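# Seat the blue-taped flask in a free shaker clamp

## Task

Put the glass flask carrying blue tape into an unoccupied clamp on the shaker, so that its base sits fully down in the clamp and the clamp's spring ring encircles its cone. Do not grip it hard, bear down hard on its rim, or rip the foil covering its mouth. All the other flasks must still be seated at the end. Do not bend any clamp's legs or pry a spring ring off by force. Do not strike any flask hard or let one drop more than a few centimetres. Any breach of these conditions counts as failure.

## Robot and tools

Robot: two UR7e-type arms, left_arm and right_arm, each ending in a Robotiq 140 mm two-finger gripper with a wrist camera. left_arm's fingers are rigid. right_arm's fingers have a hinge and can fold: only the outer quarter of each pad grips at the asked force; a part held nearer the palm may be gripped loosely, dropped, or squeezed more than asked, and a fingertip pushed into a surface folds easily, hiding contact. The wrist joints are weak (about 12.8 N m spare) and have play.

Frames: scene frame has its origin on the table top between the arms, +z up, +x out over the table, left_arm on +y. Bases: left_arm at (-0.059, +0.376, 0), right_arm at (-0.044, -0.364, 0) m, nearly unrotated. Each arm's reported hand position, orientation, velocity and targets are in that arm's own base frame. Motion offsets are along the axes of that arm's current Hand target. Gripper axes: fingers point along +z, close along y. end_effector_position is the point between closed pads; fingertips extend about 33 mm past it (9 mm when fully open). Cameras: cam_high (fixed, scene frame), cam_left_wrist, cam_right_wrist, all 896x504.

The 18-number row (used by execute_actions and move): one flat list covering both arms, every number in [-1, 1]. Numbers 1-9 are left_arm: dx, dy, dz, rx, ry, rz, then gripper position, force_limit, speed. Numbers 10-18 are the same for right_arm. dx..rz are an offset, not a pose: relative to the Hand target the arm had when the action or move began, along that target's axes; 1.0 = 0.6 m for dx/dy/dz and 180 degrees for the rotation vector rx, ry, rz. Sending the same offset again moves further. Six zeros re-request the current Hand target. Gripper position is absolute: +1 fully open (140 mm), about -0.8 pads touch, -1 closes until blocked. force_limit: -1 about 14 N, 0 about 40 N, +1 about 58 N (slow close, part up to 40 mm); faster closes grip much harder. speed: -1 about 30 mm/s, 0 about 140, +1 about 250. Both default to +1. To keep a gripper unchanged, resend its previous three numbers; a 0 is a real command. For a fragile flask use a slow close and low force_limit, and grip centred.

execute_actions(actions, cameras): actions is a list of actions; each action is a table of up to 15 rows (one per 1/30 s step); a short table repeats its last row to fill 15 steps. Every row counts from the action's starting Hand target. Empty actions list returns state plus all images. cameras: list of names, ["all"], or [].

move(target, speed, blend, stop_force, zero, blocking, cameras): straight-line path toward target, one row or a list of up to 15 rows, all offsets from the same starting Hand targets. speed in m/s, 0.002 to 3.6, default 0.25 (turn rate up to twice that in rad/s), one value or one per target. blend in metres rounds corners in a list; 0 stops at each. stop_force in N, 3 to 120, one value for both arms: ends an arm's path when push against its motion exceeds it; use slowly, not while turning the gripper, and omit it when backing away from contact. zero (only with stop_force): true re-zeros moving arms first; false keeps the old zero. blocking=false returns after 0.5 s while the move continues (not allowed with stop_force). Paths do not avoid obstacles; moves cap at 10 s. Avoid paths near an arm's own base.

wait(seconds 0 to 10, cameras); stop(cameras) brakes a running move; zoom_image(camera, region [x0,y0,x1,y1] pixels, at most 504x504) on the latest image; zero_wrist_force(arm); read_manual(section "licences"); finished_scene(scene 1 or 2) ends the scene irrevocably, only once the flask stays seated unaided.

Results: per-arm joint positions, velocities (may read "within noise"), joint torques (whole drive output, noisy), end_effector_position (m), quat_wxyz, Hand target (last commanded pose after clipping; next offsets count from it; the gripper may rest short, so send the gap), Tool commands, Wrist force/torque in the gripper's axes plus the largest recent reading, Wrist depth as a 7x7 grid of mm distances ("-" unknown; glass is seen through). position_measured in counts: 3 open, 75 about 100 mm, 139 about 60 mm, 200 about 20 mm, 230 pads meet. object_status: 0 moving, 1 blocked opening, 2 blocked closing (grip), 3 reached position or pads met. move adds a "move:" line: done, off_target, moving, held, fault, and limits (paced = pose clipped, held = steps withheld). Orientation commands are clipped to 32 degrees from the measured one per step.

Avoid: contact at speed; targets past firm contact (stiff arms fault); outside force near 150 N or wrist torque at limits, which stops the arm for 10 s; pressing the arms or fingers against each other (can end the scene); hot motors from long stretched holds (MOTOR HOT, then a 30-60 s brake); dropping or releasing a moving flask; anything leaving the table. Loose objects may occasionally get nudged.

Each tool is called after "Emit:" as name(argument=value, ...), one argument or row to a line, values as JSON.

## Session

Emit:
execute_actions(
  actions=[],
)

Scene clock: 0.00 s.
left_arm: end_effector_position=(+0.4935, +0.0709, +0.2051) position_measured=3 object_status=3 end_effector_quat_wxyz=(-0.295, +0.295, +0.908, -0.050) | right_arm: end_effector_position=(+0.7914, -0.1517, +0.3381) position_measured=3 object_status=3 end_effector_quat_wxyz=(-0.306, +0.647, +0.055, +0.696)
Joint positions: left_arm=[-0.133 -1.123 1.194 -1.035 -1.563 0.492] | right_arm=[-0.744 -0.715 1.378 -4.259 -0.362 3.902]
Joint velocities: within noise
Joint torques (N m): no reading
Wrist force (N): no reading
Wrist torque (N m): no reading
Wrist force, peak (N): no reading
Wrist depth (mm): cam_left_wrist=[2053 541 600 405 371 344 1126 / 2021 1770 640 392 360 - 310 / 1944 1722 - 370 347 323 301 / 1915 127 394 365 339 321 287 / 87 104 - 349 329 147 114 / - 392 390 340 318 298 94 / - 353 362 326 - 288 278] | cam_right_wrist=[- - 4504 3552 - - - / - - 4003 3603 3655 2402 2357 / 2547 - 4203 3880 3002 2573 1789 / - 125 4203 1648 2067 138 1704 / - 117 1764 1466 3039 145 97 / - - 3318 2834 2156 1986 102 / - 3039 2473 2102 1828 1659 -]
Hand target: left_arm +0.4935, +0.0709, +0.2051; -0.295, +0.295, +0.908, -0.050 | right_arm +0.7914, -0.1517, +0.3381; -0.306, +0.647, +0.055, +0.696
Tool commands: left_gripper/position=+1.0 left_gripper/force_limit=+1.0 left_gripper/speed=+1.0 right_gripper/position=+1.0 right_gripper/force_limit=+1.0 right_gripper/speed=+1.0

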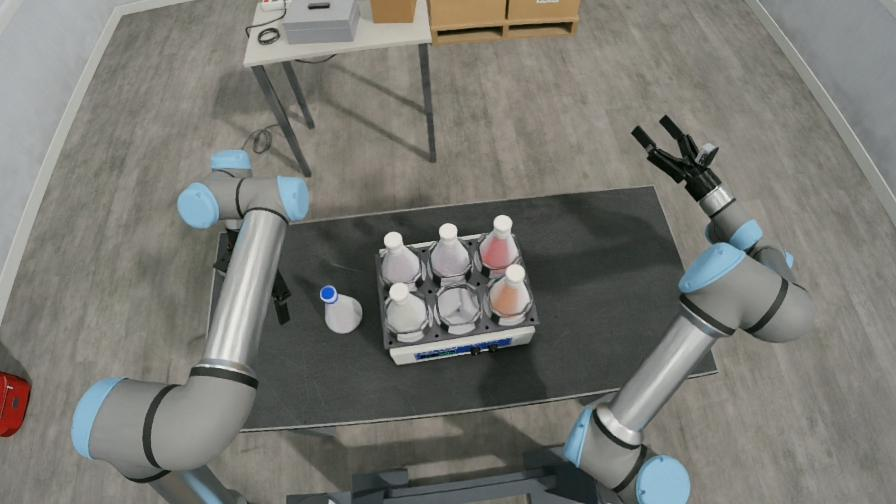

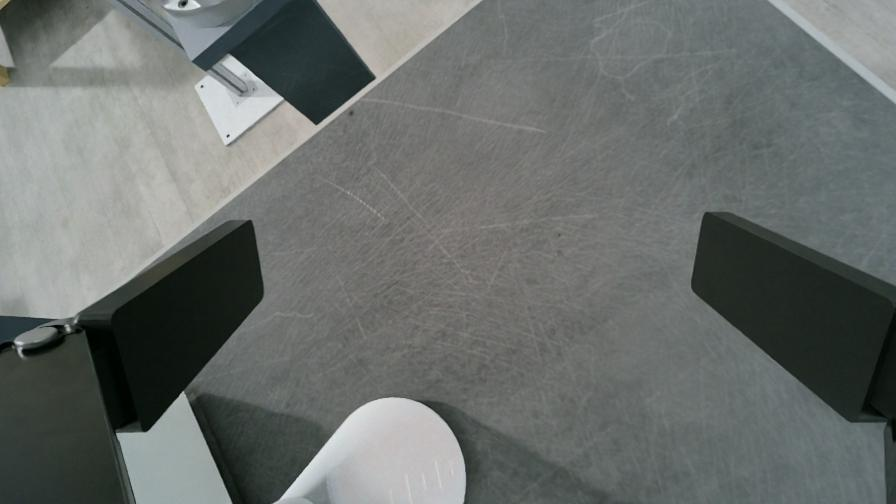

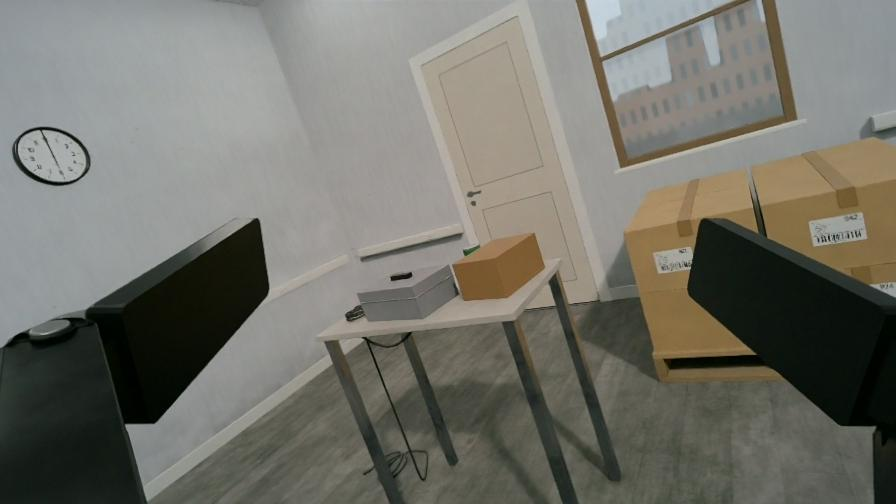

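Emit:
zoom_image(
  camera="cam_high",
  region=[300, 200, 560, 380],
)

Emit:
zoom_image(
  camera="cam_high",
  region=[400, 260, 520, 350],
)

Emit:
zoom_image(
  camera="cam_high",
  region=[220, 260, 400, 350],
)

Scaled by 1.938 from the camera's 896x504 image, which has a finer 1280x720 frame.

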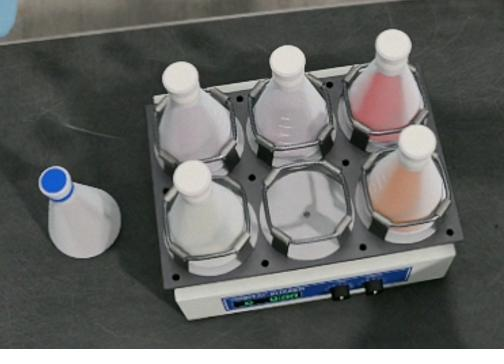

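Scaled by 4.200 from the camera's 896x504 image, which has a finer 1280x720 frame.

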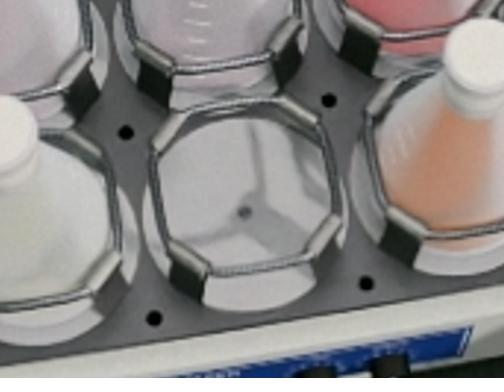

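Scaled by 2.800 from the camera's 896x504 image, which has a finer 1280x720 frame.

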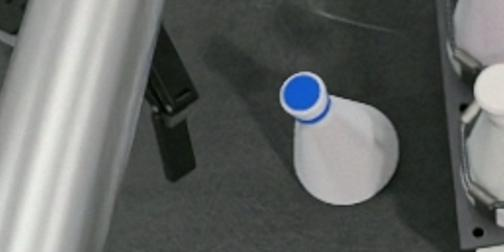

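Emit:
move(
  target=[0.177,-0.067,-0.0625,0.621,-0.035,-0.542,1,1,1,0,0,0,0,0,0,1,1,1],
  speed=0.4,
  cameras=["cam_high","cam_left_wrist"],
)

Scene clock: 31.13 s.
left_arm: end_effector_position=(+0.4333, +0.0917, +0.2887) position_measured=3 object_status=3 end_effector_quat_wxyz=(+0.326, +0.613, -0.539, +0.478) | right_arm: end_effector_position=(+0.7914, -0.1517, +0.3381) position_measured=3 object_status=3 end_effector_quat_wxyz=(-0.306, +0.647, +0.055, +0.696)
Joint positions: left_arm=[0.548 -1.439 1.771 -1.21 -2.696 -0.704] | right_arm=[-0.744 -0.715 1.378 -4.259 -0.362 3.902]
Joint torques (N m): left_arm=[-10.29 -16.26 -17.22 -1.5 0.09 -0.7] | right_arm=[-0.78 -55.95 -15.92 0.62 -1.04 -0.03]
Wrist force (N): left_arm=[-0.5 0.2 -0.3] | right_arm=[0.1 0.2 -0.3]
Wrist torque (N m): left_arm=[-0.01 -0.15 0.26] | right_arm=[0.04 -0.03 0.00]
Wrist force, peak (N): left_arm=[1.3 8.7 -3.2] | right_arm=[0.0 0.2 -0.6]
Wrist depth (mm): cam_left_wrist=[3168 - 3377 661 1018 2883 771 / 2212 3666 3830 534 841 2789 2541 / 2516 2950 513 483 479 2376 2175 / 2398 128 589 537 535 136 1833 / 87 104 555 518 504 453 114 / - 442 - 436 426 407 94 / - 422 397 397 380 365 344] | cam_right_wrist=[- - - 3363 - 2547 2252 / - 3709 - 3275 3039 - 2449 / 2655 - 4758 3764 3655 2293 1776 / - 126 3363 1566 3503 138 1727 / - 117 1764 1466 2933 - 97 / - 3455 3408 2802 2193 1970 101 / - 2866 2449 2067 1801 1659 -]
Hand target: left_arm +0.4333, +0.0916, +0.2886; +0.326, +0.613, -0.539, +0.478 (not the last commanded pose) | right_arm +0.7914, -0.1517, +0.3381; -0.306, +0.647, +0.055, +0.696
Off the commanded pose: left_arm 0.014 m, 19 deg | right_arm 0.000 m, 0 deg.
move: held (left_arm; a check stopped the path); limits=held
pose unreachable (left arm): on one or more control steps of this call, first in action 0 (counted from 0), this arm could not follow its commanded pose, so it was not sent that pose on those steps. It may still have moved: this result reports where it is.
cause: moving toward the commanded pose would bring two parts of the arm too close to each other (its gripper and another part of the arm, with joints 4 (wrist 1) to 6 (wrist 3) between them, 6 mm apart when it was first held).
camera_calibration:
cam_left_wrist: T_world_to_cam=[[-0.968568, -0.203094, -0.143628, 0.492036], [-0.0186879, 0.635179, -0.772139, 0.179621], [0.248046, -0.745185, -0.61901, 0.286017], [0, 0, 0, 1]] pos_world=[0.408981, 0.198973, 0.386409]
Images, in order (width x height): cam_high 896x504, cam_left_wrist 896x504.

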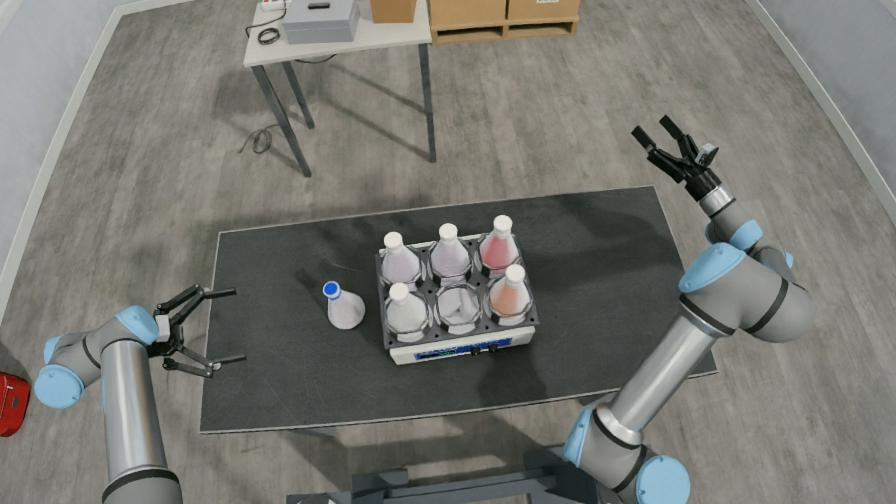

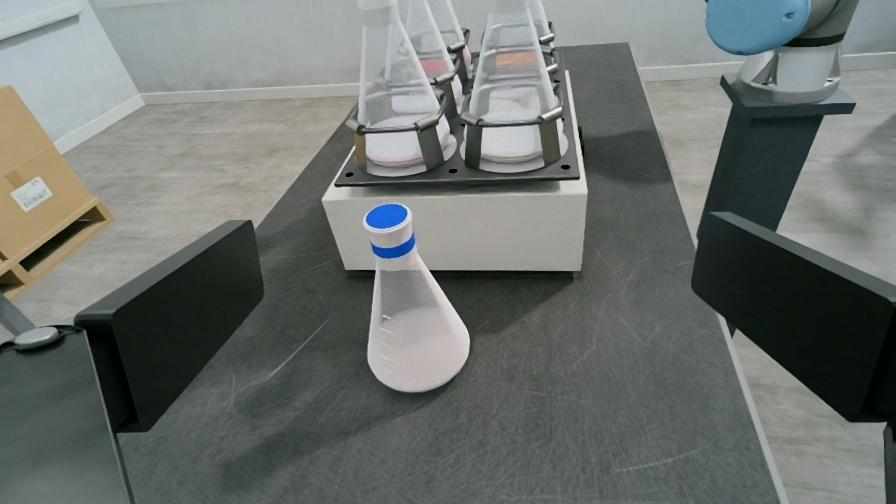

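Emit:
zoom_image(
  camera="cam_left_wrist",
  region=[320, 180, 520, 400],
)

Emit:
zoom_image(
  camera="cam_left_wrist",
  region=[310, 60, 610, 290],
)

Emit:
move(
  target=[0.167,-0.004,-0.081,0.081,-0.391,-0.181,1,1,1,0,0,0,0,0,0,1,1,1],
  speed=0.4,
)

Scaled by 2.291 from the camera's 896x504 image, which has a finer 1280x720 frame.

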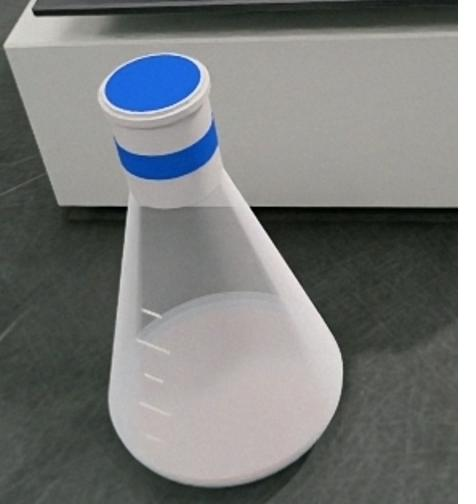

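Scaled by 1.680 from the camera's 896x504 image, which has a finer 1280x720 frame.

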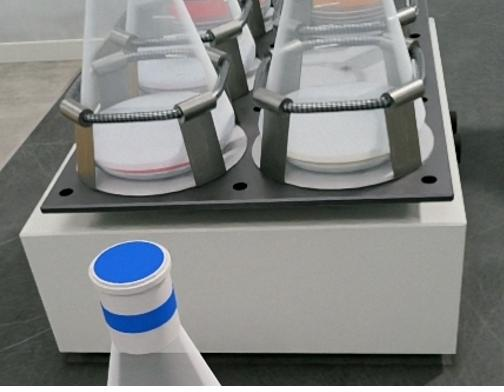

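Scene clock: 49.50 s.
left_arm: end_effector_position=(+0.4206, +0.1016, +0.3988) position_measured=3 object_status=3 end_effector_quat_wxyz=(+0.000, +0.924, -0.384, -0.001) | right_arm: end_effector_position=(+0.7914, -0.1517, +0.3381) position_measured=3 object_status=3 end_effector_quat_wxyz=(-0.306, +0.647, +0.055, +0.696)
Joint positions: left_arm=[-0.077 -1.71 1.381 -1.241 -1.569 -2.432] | right_arm=[-0.744 -0.715 1.378 -4.259 -0.362 3.902]
Joint torques (N m): left_arm=[-3.17 -29.88 -30.19 -0.75 0.91 -0.74] | right_arm=[-0.65 -55.35 -16.31 0.58 -1.16 0.07]
Wrist force (N): left_arm=[-0.1 -0.6 -0.1] | right_arm=[0.0 0.3 -0.3]
Wrist torque (N m): left_arm=[-0.08 0.18 0.17] | right_arm=[0.06 0.00 0.00]
Wrist force, peak (N): left_arm=[1.9 1.3 -1.1] | right_arm=[0.2 0.3 -0.6]
Wrist depth (mm): cam_left_wrist=[479 484 486 493 482 484 1351 / 1372 508 505 510 530 1418 1418 / 1466 1483 552 516 531 1518 1565 / 1555 127 570 589 1624 136 119 / 87 112 1666 1699 1677 614 114 / - 1758 1758 1807 1782 1795 94 / - 1974 1873 1887 1873 439 402] | cam_right_wrist=[- - - 3503 3114 2573 - / 2967 3709 4203 3552 3318 2683 - / 3764 3114 - 3655 2547 2379 1828 / 2834 125 3941 1566 2119 135 1681 / - 116 1566 1484 2967 2102 97 / - - 3455 2802 2174 1970 102 / - 2866 2522 2084 1814 1627 -]
Hand target: left_arm +0.4206, +0.1016, +0.3989; +0.000, +0.924, -0.384, -0.001 | right_arm +0.7914, -0.1517, +0.3381; -0.306, +0.647, +0.055, +0.696
Off the commanded pose: left_arm 0.000 m, 0 deg | right_arm 0.000 m, 0 deg.
move: done

Emit:
move(
  target=[0.0825,0.0825,0.3,0,0.389,0,1,1,1,0,0,0,0,0,0,1,1,1],
  speed=0.35,
  cameras=["cam_high","cam_left_wrist"],
)

Scene clock: 57.50 s.
left_arm: end_effector_position=(+0.4202, +0.0318, +0.2187) position_measured=3 object_status=3 end_effector_quat_wxyz=(+0.220, +0.757, -0.314, +0.529) | right_arm: end_effector_position=(+0.7914, -0.1517, +0.3381) position_measured=3 object_status=3 end_effector_quat_wxyz=(-0.306, +0.647, +0.055, +0.696)
Joint positions: left_arm=[0.412 -1.543 2.552 -3.362 -2.636 -2.419] | right_arm=[-0.744 -0.715 1.378 -4.259 -0.362 3.902]
Joint torques (N m): left_arm=[-9.06 -13.66 -22.45 -4.84 -3.25 -0.64] | right_arm=[-0.54 -55.81 -16.27 0.66 -1.11 0.07]
Wrist force (N): left_arm=[-0.3 0.3 -0.3] | right_arm=[0.0 0.1 -0.2]
Wrist torque (N m): left_arm=[0.03 -0.19 0.31] | right_arm=[0.02 0.01 0.00]
Wrist force, peak (N): left_arm=[-0.6 -2.6 -1.7] | right_arm=[0.1 0.4 -0.4]
Wrist depth (mm): cam_left_wrist=[1069 1365 2730 4277 435 449 439 / 2950 2646 2759 468 384 321 392 / 2376 2354 591 450 403 340 551 / 2070 121 509 487 443 137 493 / 87 111 407 398 422 137 114 / - 347 352 360 351 351 94 / - 320 322 313 310 311 305] | cam_right_wrist=[2866 - - 3821 3318 2834 2473 / 1970 5732 4585 3455 3114 3039 2741 / 2802 3552 4504 3552 3233 2655 1776 / 2712 126 - 1606 3363 135 1727 / - 117 1659 1449 3114 145 97 / - - 3552 2547 2335 2034 101 / - 2712 2402 2137 1814 1638 -]
Hand target: left_arm +0.4202, +0.0318, +0.2188; +0.220, +0.757, -0.314, +0.529 | right_arm +0.7914, -0.1517, +0.3381; -0.306, +0.647, +0.055, +0.696
Off the commanded pose: left_arm 0.000 m, 0 deg | right_arm 0.000 m, 0 deg.
move: done
camera_calibration:
cam_left_wrist: T_world_to_cam=[[-0.711121, -0.702486, -0.0286259, 0.3396], [-0.429229, 0.466032, -0.773678, 0.341575], [0.556838, -0.537892, -0.632933, 0.068022], [0, 0, 0, 1]] pos_world=[0.350233, 0.115968, 0.317044]
Images, in order (width x height): cam_high 896x504, cam_left_wrist 896x504.

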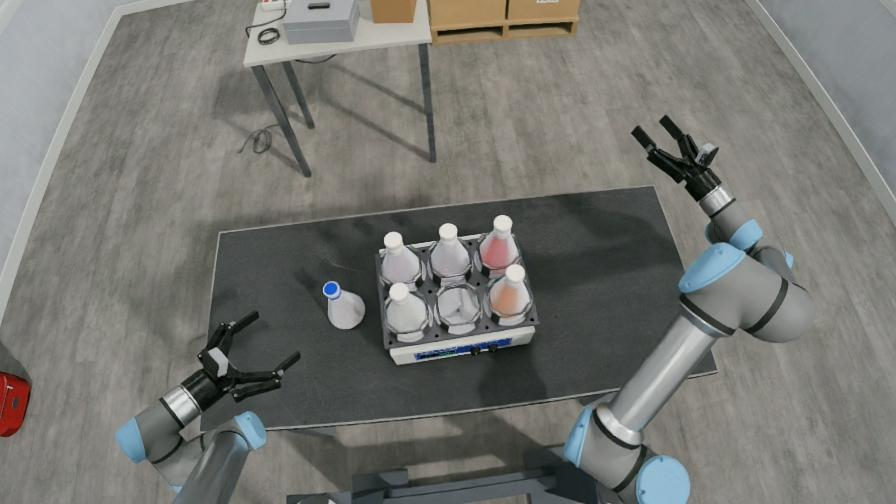

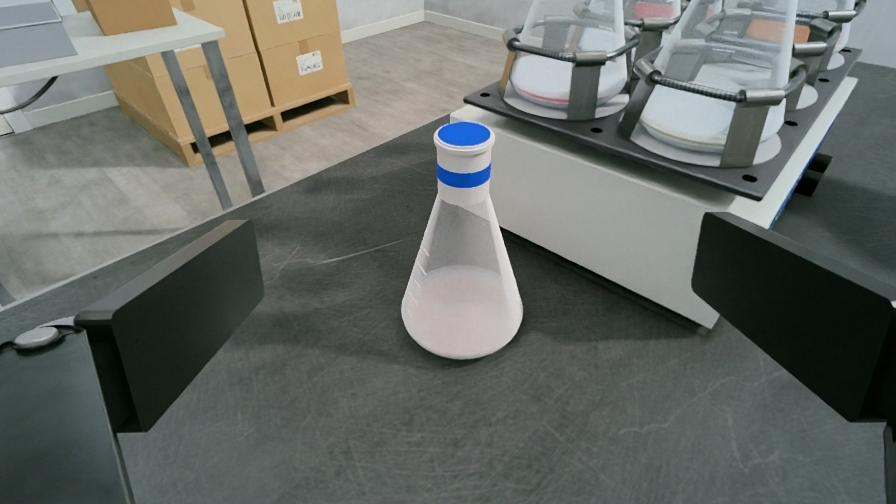

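Emit:
move(
  target=[-0.0875,-0.0035,0.101,0,0,0,0.2,-1,0,0,0,0,0,0,0,1,1,1],
  speed=0.25,
  cameras=["cam_high","cam_left_wrist"],
)

Scene clock: 69.57 s.
left_arm: end_effector_position=(+0.4491, +0.0058, +0.1487) position_measured=104 object_status=3 end_effector_quat_wxyz=(+0.220, +0.757, -0.314, +0.529) | right_arm: end_effector_position=(+0.7914, -0.1517, +0.3381) position_measured=3 object_status=3 end_effector_quat_wxyz=(-0.306, +0.647, +0.055, +0.696)
Joint positions: left_arm=[0.294 -1.21 2.568 -3.838 -2.548 -2.569] | right_arm=[-0.744 -0.715 1.378 -4.259 -0.362 3.902]
Joint torques (N m): left_arm=[7.54 -13.24 -3.12 -4.48 -2.2 -0.2] | right_arm=[-0.5 -55.01 -16.05 0.62 -1.06 0.03]
Wrist force (N): left_arm=[-0.6 0.0 -0.1] | right_arm=[0.1 0.3 -0.4]
Wrist torque (N m): left_arm=[0.00 -0.15 0.30] | right_arm=[0.05 -0.02 0.00]
Wrist force, peak (N): left_arm=[-2.2 -0.2 2.0] | right_arm=[0.0 0.2 -0.6]
Wrist depth (mm): cam_left_wrist=[1052 2193 2730 360 321 281 241 / 2730 2376 2759 231 336 291 248 / 2251 463 451 - 363 300 263 / 376 390 139 354 346 121 293 / 339 89 117 303 - 103 85 / - - 275 275 271 - - / - - 241 241 241 - -] | cam_right_wrist=[- 4850 - 3821 3002 - 2102 / - - - 3152 3114 - - / 2741 4068 3655 4585 3455 2252 1801 / - 125 - 1538 1441 135 1727 / - 117 3552 1466 3192 135 97 / - - 3318 2834 2272 1925 102 / - 2899 2449 2156 1789 1648 -]
Hand target: left_arm +0.4491, +0.0058, +0.1486; +0.220, +0.757, -0.314, +0.529 | right_arm +0.7914, -0.1517, +0.3381; -0.306, +0.647, +0.055, +0.696
Off the commanded pose: left_arm 0.000 m, 0 deg | right_arm 0.000 m, 0 deg.
move: done
camera_calibration:
cam_left_wrist: T_world_to_cam=[[-0.71122, -0.702384, -0.0286912, 0.339925], [-0.429059, 0.466063, -0.773753, 0.311902], [0.556843, -0.537998, -0.632837, -0.00654946], [0, 0, 0, 1]] pos_world=[0.379233, 0.089868, 0.246944]
Images, in order (width x height): cam_high 896x504, cam_left_wrist 896x504.

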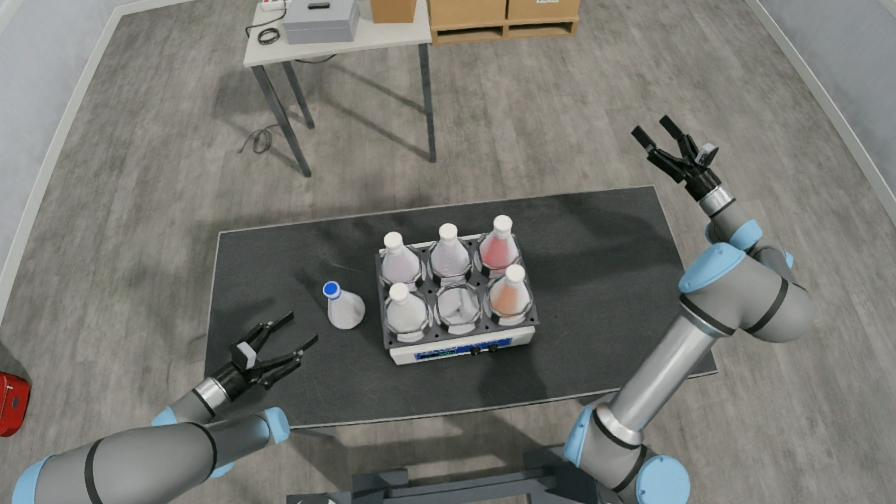

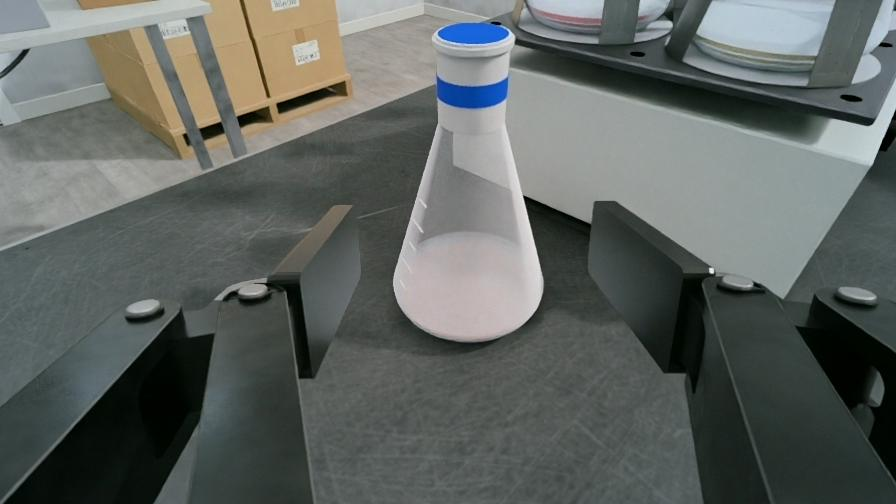

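Emit:
move(
  target=[0.0893,0.0012,0.2043,0,0.0556,0,0.2,-1,0,0,0,0,0,0,0,1,1,1],
  speed=0.12,
  cameras=["cam_high","cam_left_wrist"],
)

Scene clock: 81.40 s.
left_arm: end_effector_position=(+0.5428, -0.0893, +0.1567) position_measured=104 object_status=3 end_effector_quat_wxyz=(+0.246, +0.708, -0.294, +0.593) | right_arm: end_effector_position=(+0.7914, -0.1517, +0.3381) position_measured=3 object_status=3 end_effector_quat_wxyz=(-0.306, +0.647, +0.055, +0.696)
Joint positions: left_arm=[-0.017 -0.933 2.383 -4.348 -2.326 -2.973] | right_arm=[-0.744 -0.715 1.378 -4.259 -0.362 3.902]
Joint torques (N m): left_arm=[1.86 -41.79 -8.19 -1.4 -0.75 -0.69] | right_arm=[-0.81 -55.09 -16.58 0.64 -1.04 0.13]
Wrist force (N): left_arm=[-0.4 -0.3 0.0] | right_arm=[0.0 0.1 -0.1]
Wrist torque (N m): left_arm=[-0.12 -0.23 0.32] | right_arm=[0.02 0.01 0.00]
Wrist force, peak (N): left_arm=[-0.8 0.0 -1.6] | right_arm=[0.1 0.1 -0.5]
Wrist depth (mm): cam_left_wrist=[1161 2759 4424 - 294 363 297 / 1060 2251 2592 - 265 211 179 / 2950 2312 2851 132 234 214 196 / 2376 2291 137 117 130 189 184 / 2070 89 136 128 268 103 86 / - - 298 288 285 - - / - - 255 242 252 - -] | cam_right_wrist=[2314 4068 - 2683 3275 2425 - / - 3114 3764 3275 3002 - 2212 / 2655 3275 3709 3821 3552 2449 1814 / - 126 4670 1617 3318 138 1751 / - 117 1693 1417 3114 135 97 / - - 3152 2741 1659 1955 102 / - 3039 2866 2293 1764 1617 -]
Hand target: left_arm +0.5428, -0.0893, +0.1568; +0.246, +0.708, -0.294, +0.593 | right_arm +0.7914, -0.1517, +0.3381; -0.306, +0.647, +0.055, +0.696
Off the commanded pose: left_arm 0.000 m, 0 deg | right_arm 0.000 m, 0 deg.
move: done
camera_calibration:
cam_left_wrist: T_world_to_cam=[[-0.707645, -0.705976, -0.0289274, 0.337746], [-0.327518, 0.364019, -0.871907, 0.353824], [0.626076, -0.607526, -0.488816, -0.171112], [0, 0, 0, 1]] pos_world=[0.462016, 0.00568712, 0.234629]
Images, in order (width x height): cam_high 896x504, cam_left_wrist 896x504.

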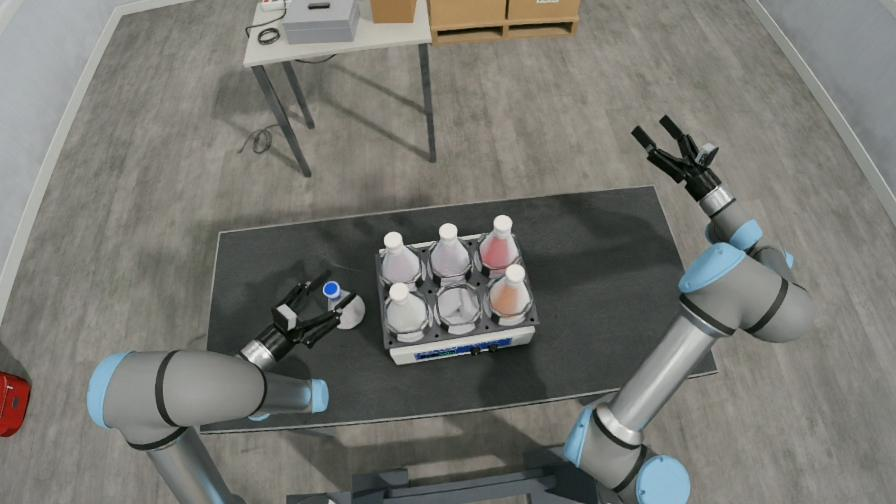

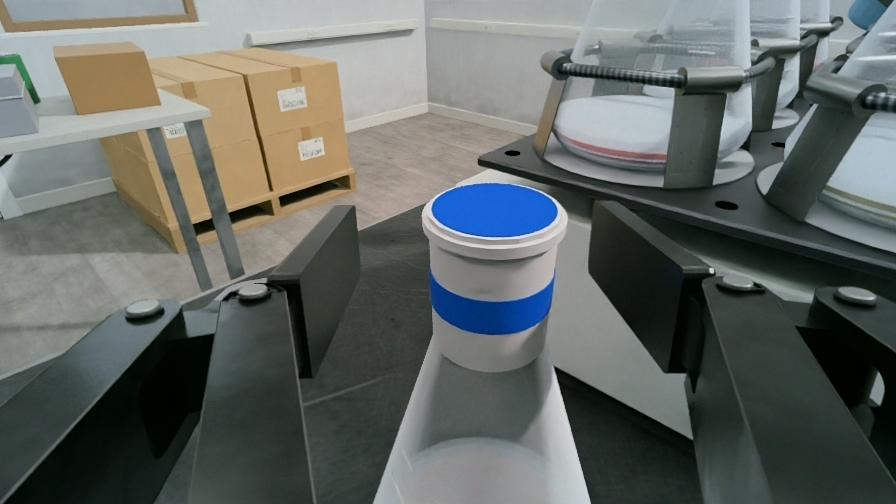

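Emit:
move(
  target=[-0.0115,0.0065,0.002,0,0,0,0.2,-1,0,0,0,0,0,0,0,1,1,1],
  speed=0.05,
  cameras=["cam_left_wrist"],
)

Scene clock: 88.80 s.
left_arm: end_effector_position=(+0.5400, -0.0921, +0.1497) position_measured=104 object_status=3 end_effector_quat_wxyz=(+0.246, +0.708, -0.294, +0.593) end_effector_velocity=(+0.001, +0.000, +0.000) end_effector_angular_velocity=(+0.000, +0.003, +0.001) | right_arm: end_effector_position=(+0.7914, -0.1517, +0.3381) position_measured=3 object_status=3 end_effector_quat_wxyz=(-0.306, +0.647, +0.055, +0.696)
Joint positions: left_arm=[-0.026 -0.91 2.389 -4.38 -2.317 -2.976] | right_arm=[-0.744 -0.715 1.378 -4.259 -0.362 3.902]
Joint velocities: left_arm=[0 -0.002 -0.001 0.005 0.001 0] | right_arm=[within noise]
Joint torques (N m): left_arm=[3.95 -45.07 -8.85 -0.29 -1.1 -0.95] | right_arm=[-0.75 -54.69 -16.3 0.6 -1.07 0.14]
Wrist force (N): left_arm=[-0.4 -0.1 0.0] | right_arm=[-0.1 0.2 -0.3]
Wrist torque (N m): left_arm=[-0.09 -0.26 0.32] | right_arm=[0.04 0.02 0.00]
Wrist force, peak (N): left_arm=[-0.4 -0.6 0.1] | right_arm=[0.2 0.1 -0.6]
Wrist depth (mm): cam_left_wrist=[1092 3248 4582 - 230 266 280 / 1069 2231 2701 - 272 227 181 / 3208 2421 2851 119 230 210 182 / 2398 2354 137 114 144 197 186 / 2053 89 117 125 274 103 85 / - - 290 289 278 - - / - - 247 - 252 - -] | cam_right_wrist=[- - - 3233 - - - / - - - 3880 2933 - 2627 / 2497 - - 3655 3039 2425 1841 / 2683 125 4670 1484 3318 135 1681 / - 117 3709 1458 3076 135 97 / - 3318 3552 2655 2272 2067 102 / - 2967 2522 2084 1814 1538 -]
Hand target: left_arm +0.5401, -0.0921, +0.1498; +0.246, +0.708, -0.294, +0.593 | right_arm +0.7914, -0.1517, +0.3381; -0.306, +0.647, +0.055, +0.696
Off the commanded pose: left_arm 0.000 m, 0 deg | right_arm 0.000 m, 0 deg.
move: done
camera_calibration:
cam_left_wrist: T_world_to_cam=[[-0.707598, -0.706028, -0.0288048, 0.333604], [-0.327619, 0.36392, -0.87191, 0.347746], [0.626076, -0.607525, -0.488817, -0.174469], [0, 0, 0, 1]] pos_world=[0.459216, 0.00298735, 0.227529]
Images, in order (width x height): cam_left_wrist 896x504.

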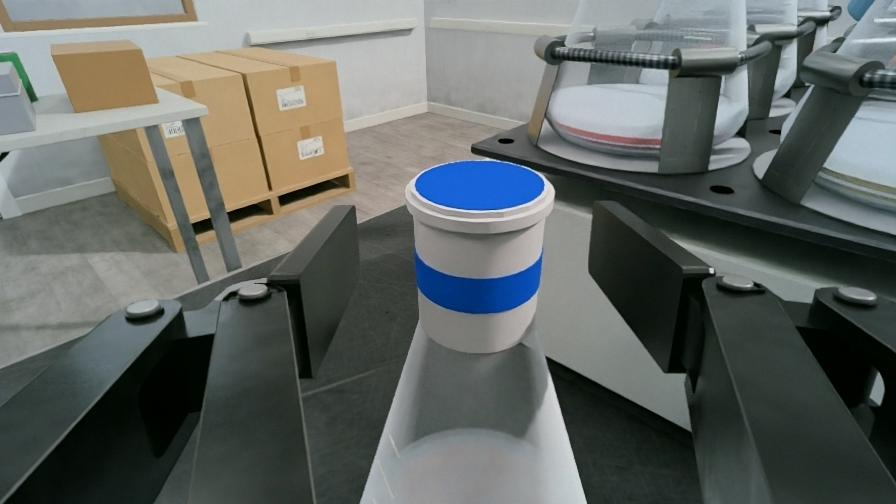

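Emit:
execute_actions(
  actions=[
    [[0,0,0,0,0,0,-1,-1,-1,0,0,0,0,0,0,1,1,1]],
    [[0,0,0,0,0,0,-1,-1,-1,0,0,0,0,0,0,1,1,1]],
    [[0,0,0,0,0,0,-1,-1,-1,0,0,0,0,0,0,1,1,1]],
    [[0,0,0,0,0,0,-1,-1,-1,0,0,0,0,0,0,1,1,1]],
  ],
  cameras=["cam_left_wrist"],
)

Scene clock: 93.73 s.
left_arm: end_effector_position=(+0.5401, -0.0921, +0.1498) position_measured=178 object_status=2 end_effector_quat_wxyz=(+0.246, +0.708, -0.294, +0.593) | right_arm: end_effector_position=(+0.7914, -0.1517, +0.3381) position_measured=3 object_status=3 end_effector_quat_wxyz=(-0.306, +0.647, +0.055, +0.696)
Joint positions: left_arm=[-0.026 -0.91 2.389 -4.38 -2.318 -2.976] | right_arm=[-0.744 -0.715 1.378 -4.259 -0.362 3.902]
Joint torques (N m): left_arm=[10.36 -44.13 -11.29 -0.74 -1.41 0.8] | right_arm=[-0.43 -54.73 -16.92 0.59 -0.99 0.32]
Wrist force (N): left_arm=[-0.2 -0.1 -0.4] | right_arm=[-0.2 0.1 0.1]
Wrist torque (N m): left_arm=[-0.08 -0.30 0.29] | right_arm=[0.02 0.04 0.00]
Wrist force, peak (N): left_arm=[-0.7 -0.5 -0.3] | right_arm=[0.2 0.4 -0.4]
Wrist depth (mm): cam_left_wrist=[1047 2883 - 4424 3290 281 282 / 1047 2121 2646 4842 301 230 181 / 2701 2376 2851 122 229 211 184 / - 2291 473 114 122 217 186 / 1887 - 89 123 92 82 179 / - 71 - 289 - - 68 / - 67 - 241 - - -] | cam_right_wrist=[2741 - 3709 3192 2802 2655 - / - 4348 2357 3709 3039 2834 - / 2683 - - 3408 3152 2272 1828 / - 125 - 3709 3152 135 1727 / - 117 1882 1458 3039 135 97 / - - 3192 2834 2314 2156 101 / - 2866 2449 2137 1854 1596 -]
Hand target: left_arm +0.5401, -0.0921, +0.1498; +0.246, +0.708, -0.294, +0.593 | right_arm +0.7914, -0.1517, +0.3381; -0.306, +0.647, +0.055, +0.696
Off the commanded pose: left_arm 0.000 m, 0 deg | right_arm 0.000 m, 0 deg.
camera_calibration:
cam_left_wrist: T_world_to_cam=[[-0.707598, -0.706021, -0.0289623, 0.333713], [-0.327444, 0.363945, -0.871966, 0.347798], [0.626167, -0.607518, -0.488709, -0.174549], [0, 0, 0, 1]] pos_world=[0.459316, 0.00298727, 0.227629]
Images, in order (width x height): cam_left_wrist 896x504.

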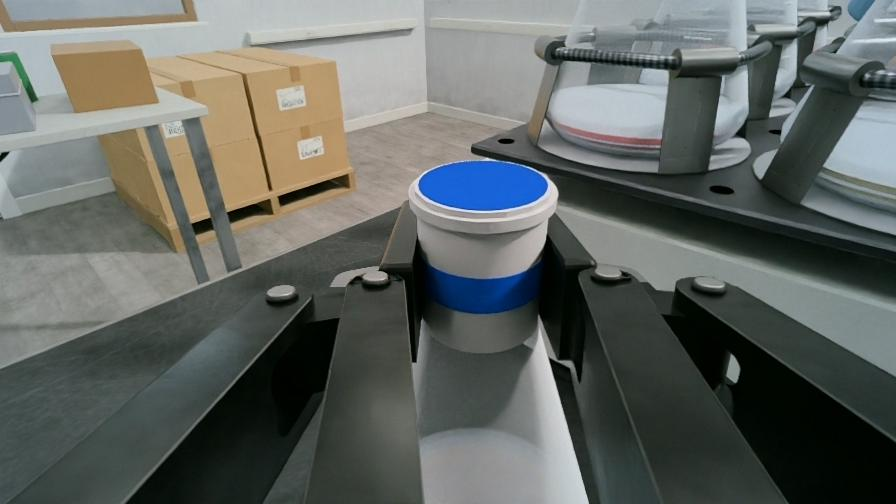

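Emit:
move(
  target=[0.082,0,-0.0145,0,0,0,-1,-1,-1,0,0,0,0,0,0,1,1,1],
  speed=0.08,
  cameras=["cam_left_wrist"],
)

Scene clock: 106.50 s.
left_arm: end_effector_position=(+0.5401, -0.0921, +0.1998) position_measured=178 object_status=2 end_effector_quat_wxyz=(+0.246, +0.708, -0.294, +0.593) | right_arm: end_effector_position=(+0.7914, -0.1517, +0.3381) position_measured=3 object_status=3 end_effector_quat_wxyz=(-0.306, +0.647, +0.055, +0.696)
Joint positions: left_arm=[-0.026 -1.081 2.402 -4.222 -2.317 -2.976] | right_arm=[-0.744 -0.715 1.378 -4.259 -0.362 3.902]
Joint torques (N m): left_arm=[-9.65 -27.69 -13.62 -3.43 -1.21 0.12] | right_arm=[-0.73 -54.13 -17.14 0.59 -1.12 0.26]
Wrist force (N): left_arm=[-2.7 -0.2 0.2] | right_arm=[-0.1 0.1 -0.3]
Wrist torque (N m): left_arm=[-0.10 -0.22 0.32] | right_arm=[0.02 0.02 0.00]
Wrist force, peak (N): left_arm=[-4.3 -0.4 0.8] | right_arm=[0.1 0.3 -0.6]
Wrist depth (mm): cam_left_wrist=[- - - - 3377 - 2354 / 1135 2156 2619 5832 3614 384 369 / 2883 2312 2851 122 277 270 247 / 2491 2467 2592 113 135 237 204 / 1901 - 89 123 92 86 191 / - 71 - 351 - - 68 / - 67 - 233 - - -] | cam_right_wrist=[- - 4504 3318 - 2655 - / - - - 3275 3233 - 2473 / 2547 - 4850 3655 3603 2293 1764 / 2627 125 5147 3503 3076 135 1693 / - 117 1648 1449 3114 2102 97 / - - 3363 2741 2293 2002 101 / - 3002 2449 2137 1739 1648 -]
Hand target: left_arm +0.5401, -0.0921, +0.1998; +0.246, +0.708, -0.294, +0.593 | right_arm +0.7914, -0.1517, +0.3381; -0.306, +0.647, +0.055, +0.696
Off the commanded pose: left_arm 0.000 m, 0 deg | right_arm 0.000 m, 0 deg.
move: done
camera_calibration:
cam_left_wrist: T_world_to_cam=[[-0.707533, -0.706081, -0.0290935, 0.335167], [-0.327395, 0.363997, -0.871962, 0.391373], [0.626266, -0.607417, -0.488708, -0.15016], [0, 0, 0, 1]] pos_world=[0.459315, 0.00298676, 0.277629]
Images, in order (width x height): cam_left_wrist 896x504.

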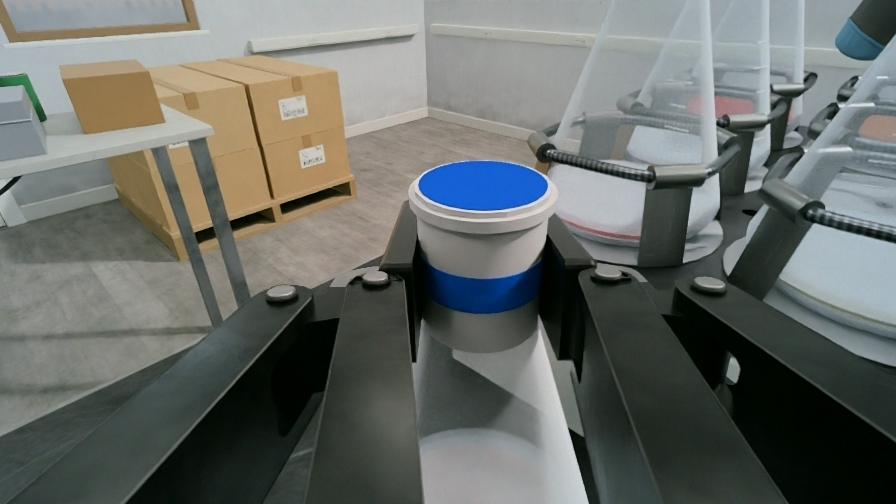

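Emit:
move(
  target=[
    [0.4925,0,-0.087,0,0,0,-1,-1,-1,0,0,0,0,0,0,1,1,1],
    [0.5367,0.4418,0.1623,0.109,0,-0.019,-1,-1,-1,0,0,0,0,0,0,1,1,1],
  ],
  speed=0.2,
  blend=[0.05,0],
  cameras=["cam_high","cam_left_wrist"],
)

Scene clock: 112.80 s.
left_arm: end_effector_position=(+0.4598, -0.3870, +0.4997) position_measured=178 object_status=2 end_effector_quat_wxyz=(+0.140, +0.748, -0.168, +0.627) end_effector_velocity=(+0.000, +0.001, +0.001) end_effector_angular_velocity=(-0.003, -0.001, +0.003) | right_arm: end_effector_position=(+0.7914, -0.1517, +0.3381) position_measured=3 object_status=3 end_effector_quat_wxyz=(-0.306, +0.647, +0.055, +0.696)
Joint positions: left_arm=[-1.39 -1.856 2.145 -3.133 -0.642 -3.38] | right_arm=[-0.744 -0.715 1.378 -4.259 -0.362 3.902]
Joint velocities: left_arm=[-0.002 -0.002 0 0 0.005 -0.001] | right_arm=[within noise]
Joint torques (N m): left_arm=[-10.82 -7.13 -28.21 -4.49 2.41 -0.7] | right_arm=[-0.4 -54.44 -17.36 0.63 -1.03 0.31]
Wrist force (N): left_arm=[-2.7 -0.1 0.4] | right_arm=[0.0 0.1 -0.2]
Wrist torque (N m): left_arm=[-0.12 -0.22 0.29] | right_arm=[0.02 -0.01 0.00]
Wrist force, peak (N): left_arm=[-6.1 0.0 1.1] | right_arm=[0.1 0.2 -0.6]
Wrist depth (mm): cam_left_wrist=[2789 - - - - - - / 2883 3948 2789 3830 5132 3208 2333 / 3130 1555 2541 123 3948 634 589 / 1258 2950 2851 114 135 2820 621 / 2592 - 89 123 92 82 2103 / - 71 - 2193 - - 68 / - 67 - - - - -] | cam_right_wrist=[- - - 3821 - - - / - - - 3655 3152 - 2252 / 2712 3880 4425 3275 3655 2156 1801 / - 125 - 1466 3363 135 1693 / - 117 1441 1449 3152 144 97 / - - 3455 2771 2272 2034 101 / - 3039 2497 2084 1801 1586 -]
Hand target: left_arm +0.4597, -0.3871, +0.4997; +0.140, +0.748, -0.168, +0.627 | right_arm +0.7914, -0.1517, +0.3381; -0.306, +0.647, +0.055, +0.696
Off the commanded pose: left_arm 0.000 m, 0 deg | right_arm 0.000 m, 0 deg.
move: done
camera_calibration:
cam_left_wrist: T_world_to_cam=[[-0.42471, -0.904823, -0.0302882, -0.127569], [-0.431175, 0.231578, -0.872044, 0.730445], [0.796059, -0.357306, -0.48849, -0.113793], [0, 0, 0, 1]] pos_world=[0.351356, -0.325242, 0.57753]
Images, in order (width x height): cam_high 896x504, cam_left_wrist 896x504.

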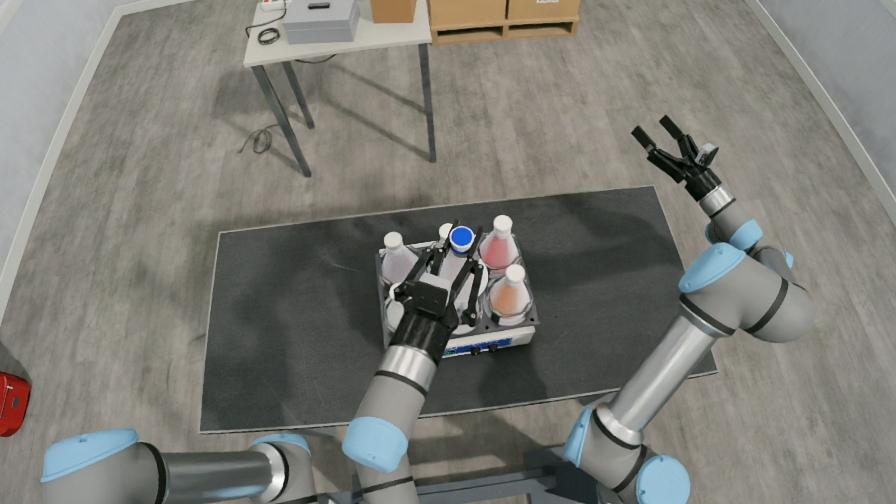

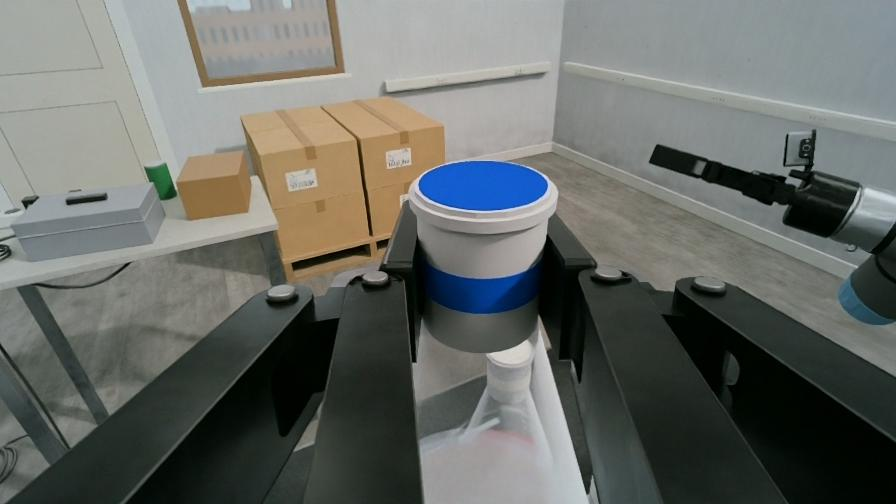

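Emit:
move(
  target=[-0.1622,-0.0162,0.0397,0,0,0,-1,-1,-1,0,0,0,0,0,0,1,1,1],
  speed=0.12,
  cameras=["cam_high","cam_left_wrist"],
)

Emit:
zoom_image(
  camera="cam_high",
  region=[370, 200, 550, 350],
)

Emit:
zoom_image(
  camera="cam_high",
  region=[430, 240, 500, 340],
)

Scene clock: 125.43 s.
left_arm: end_effector_position=(+0.4698, -0.3809, +0.3997) position_measured=178 object_status=2 end_effector_quat_wxyz=(+0.139, +0.748, -0.168, +0.627) | right_arm: end_effector_position=(+0.7914, -0.1517, +0.3381) position_measured=3 object_status=3 end_effector_quat_wxyz=(-0.306, +0.647, +0.055, +0.696)
Joint positions: left_arm=[-1.351 -1.719 2.328 -3.468 -0.679 -3.362] | right_arm=[-0.744 -0.715 1.378 -4.259 -0.362 3.902]
Joint torques (N m): left_arm=[-9.38 -24.04 -20.96 -3 2.37 -0.75] | right_arm=[-0.7 -54.32 -17.28 0.52 -1.07 0.31]
Wrist force (N): left_arm=[-2.9 0.2 0.1] | right_arm=[0.1 0.2 -0.2]
Wrist torque (N m): left_arm=[-0.03 -0.19 0.12] | right_arm=[0.05 -0.02 0.00]
Wrist force, peak (N): left_arm=[-5.1 -0.4 0.6] | right_arm=[-0.1 0.1 -0.5]
Wrist depth (mm): cam_left_wrist=[2851 3092 - - - - - / 2950 2516 2646 4010 - 575 523 / 1234 1380 2619 123 4349 3333 2619 / 2592 3019 2701 114 118 2730 2701 / 2354 - 89 120 92 86 2193 / - 71 - 402 - - 68 / - 67 - 233 - - -] | cam_right_wrist=[- - 4203 3408 3233 - - / - - 3655 3552 - 2497 2522 / 2212 - 3655 4203 2449 2335 1828 / - 125 - 1547 3192 135 1704 / - 117 1716 1466 2899 145 97 / - - 3552 2834 2252 2034 101 / - 3880 2600 2174 1789 1627 -]
Hand target: left_arm +0.4697, -0.3809, +0.3998; +0.140, +0.748, -0.168, +0.627 | right_arm +0.7914, -0.1517, +0.3381; -0.306, +0.647, +0.055, +0.696
Off the commanded pose: left_arm 0.000 m, 0 deg | right_arm 0.000 m, 0 deg.
move: done
camera_calibration:
cam_left_wrist: T_world_to_cam=[[-0.42466, -0.904843, -0.0303756, -0.120815], [-0.431172, 0.231631, -0.872031, 0.64615], [0.796087, -0.35722, -0.488507, -0.168397], [0, 0, 0, 1]] pos_world=[0.361355, -0.319142, 0.47753]
Images, in order (width x height): cam_high 896x504, cam_left_wrist 896x504.

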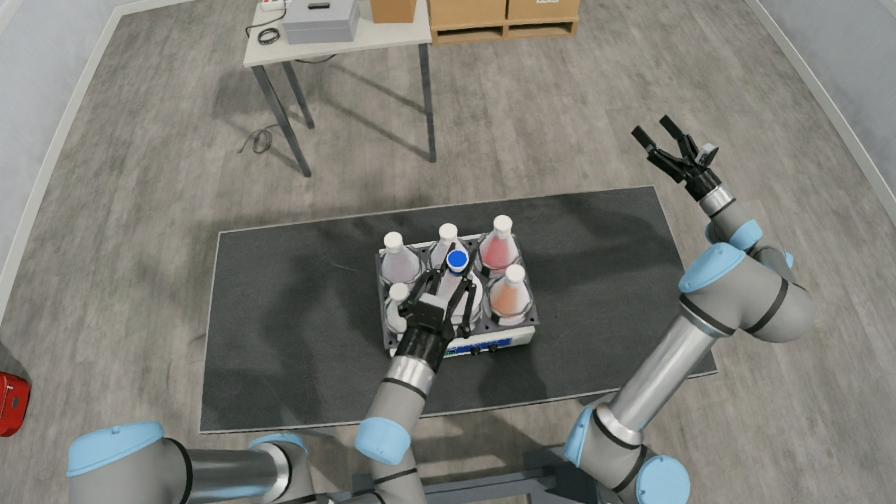

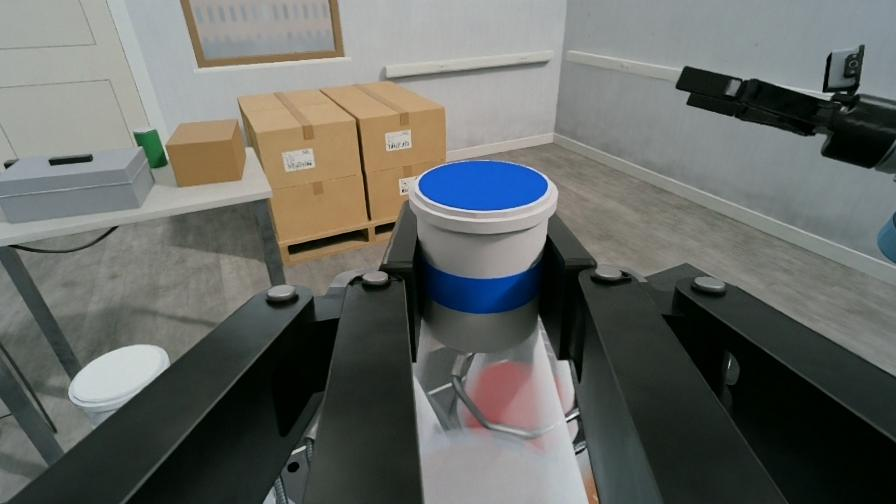

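Scaled by 2.800 from the camera's 896x504 image, which has a finer 1280x720 frame.

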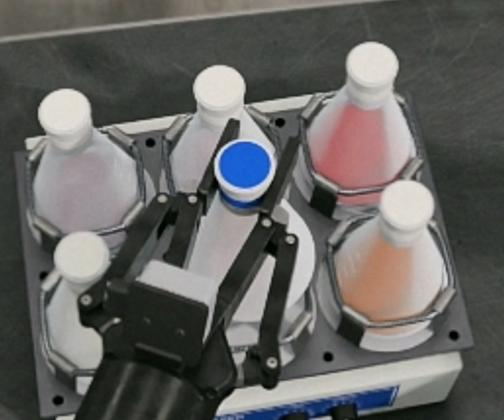

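Scaled by 5.040 from the camera's 896x504 image, which has a finer 1280x720 frame.

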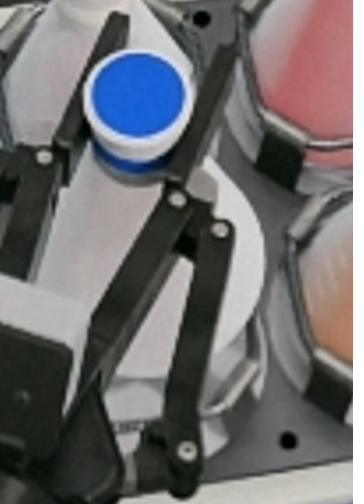

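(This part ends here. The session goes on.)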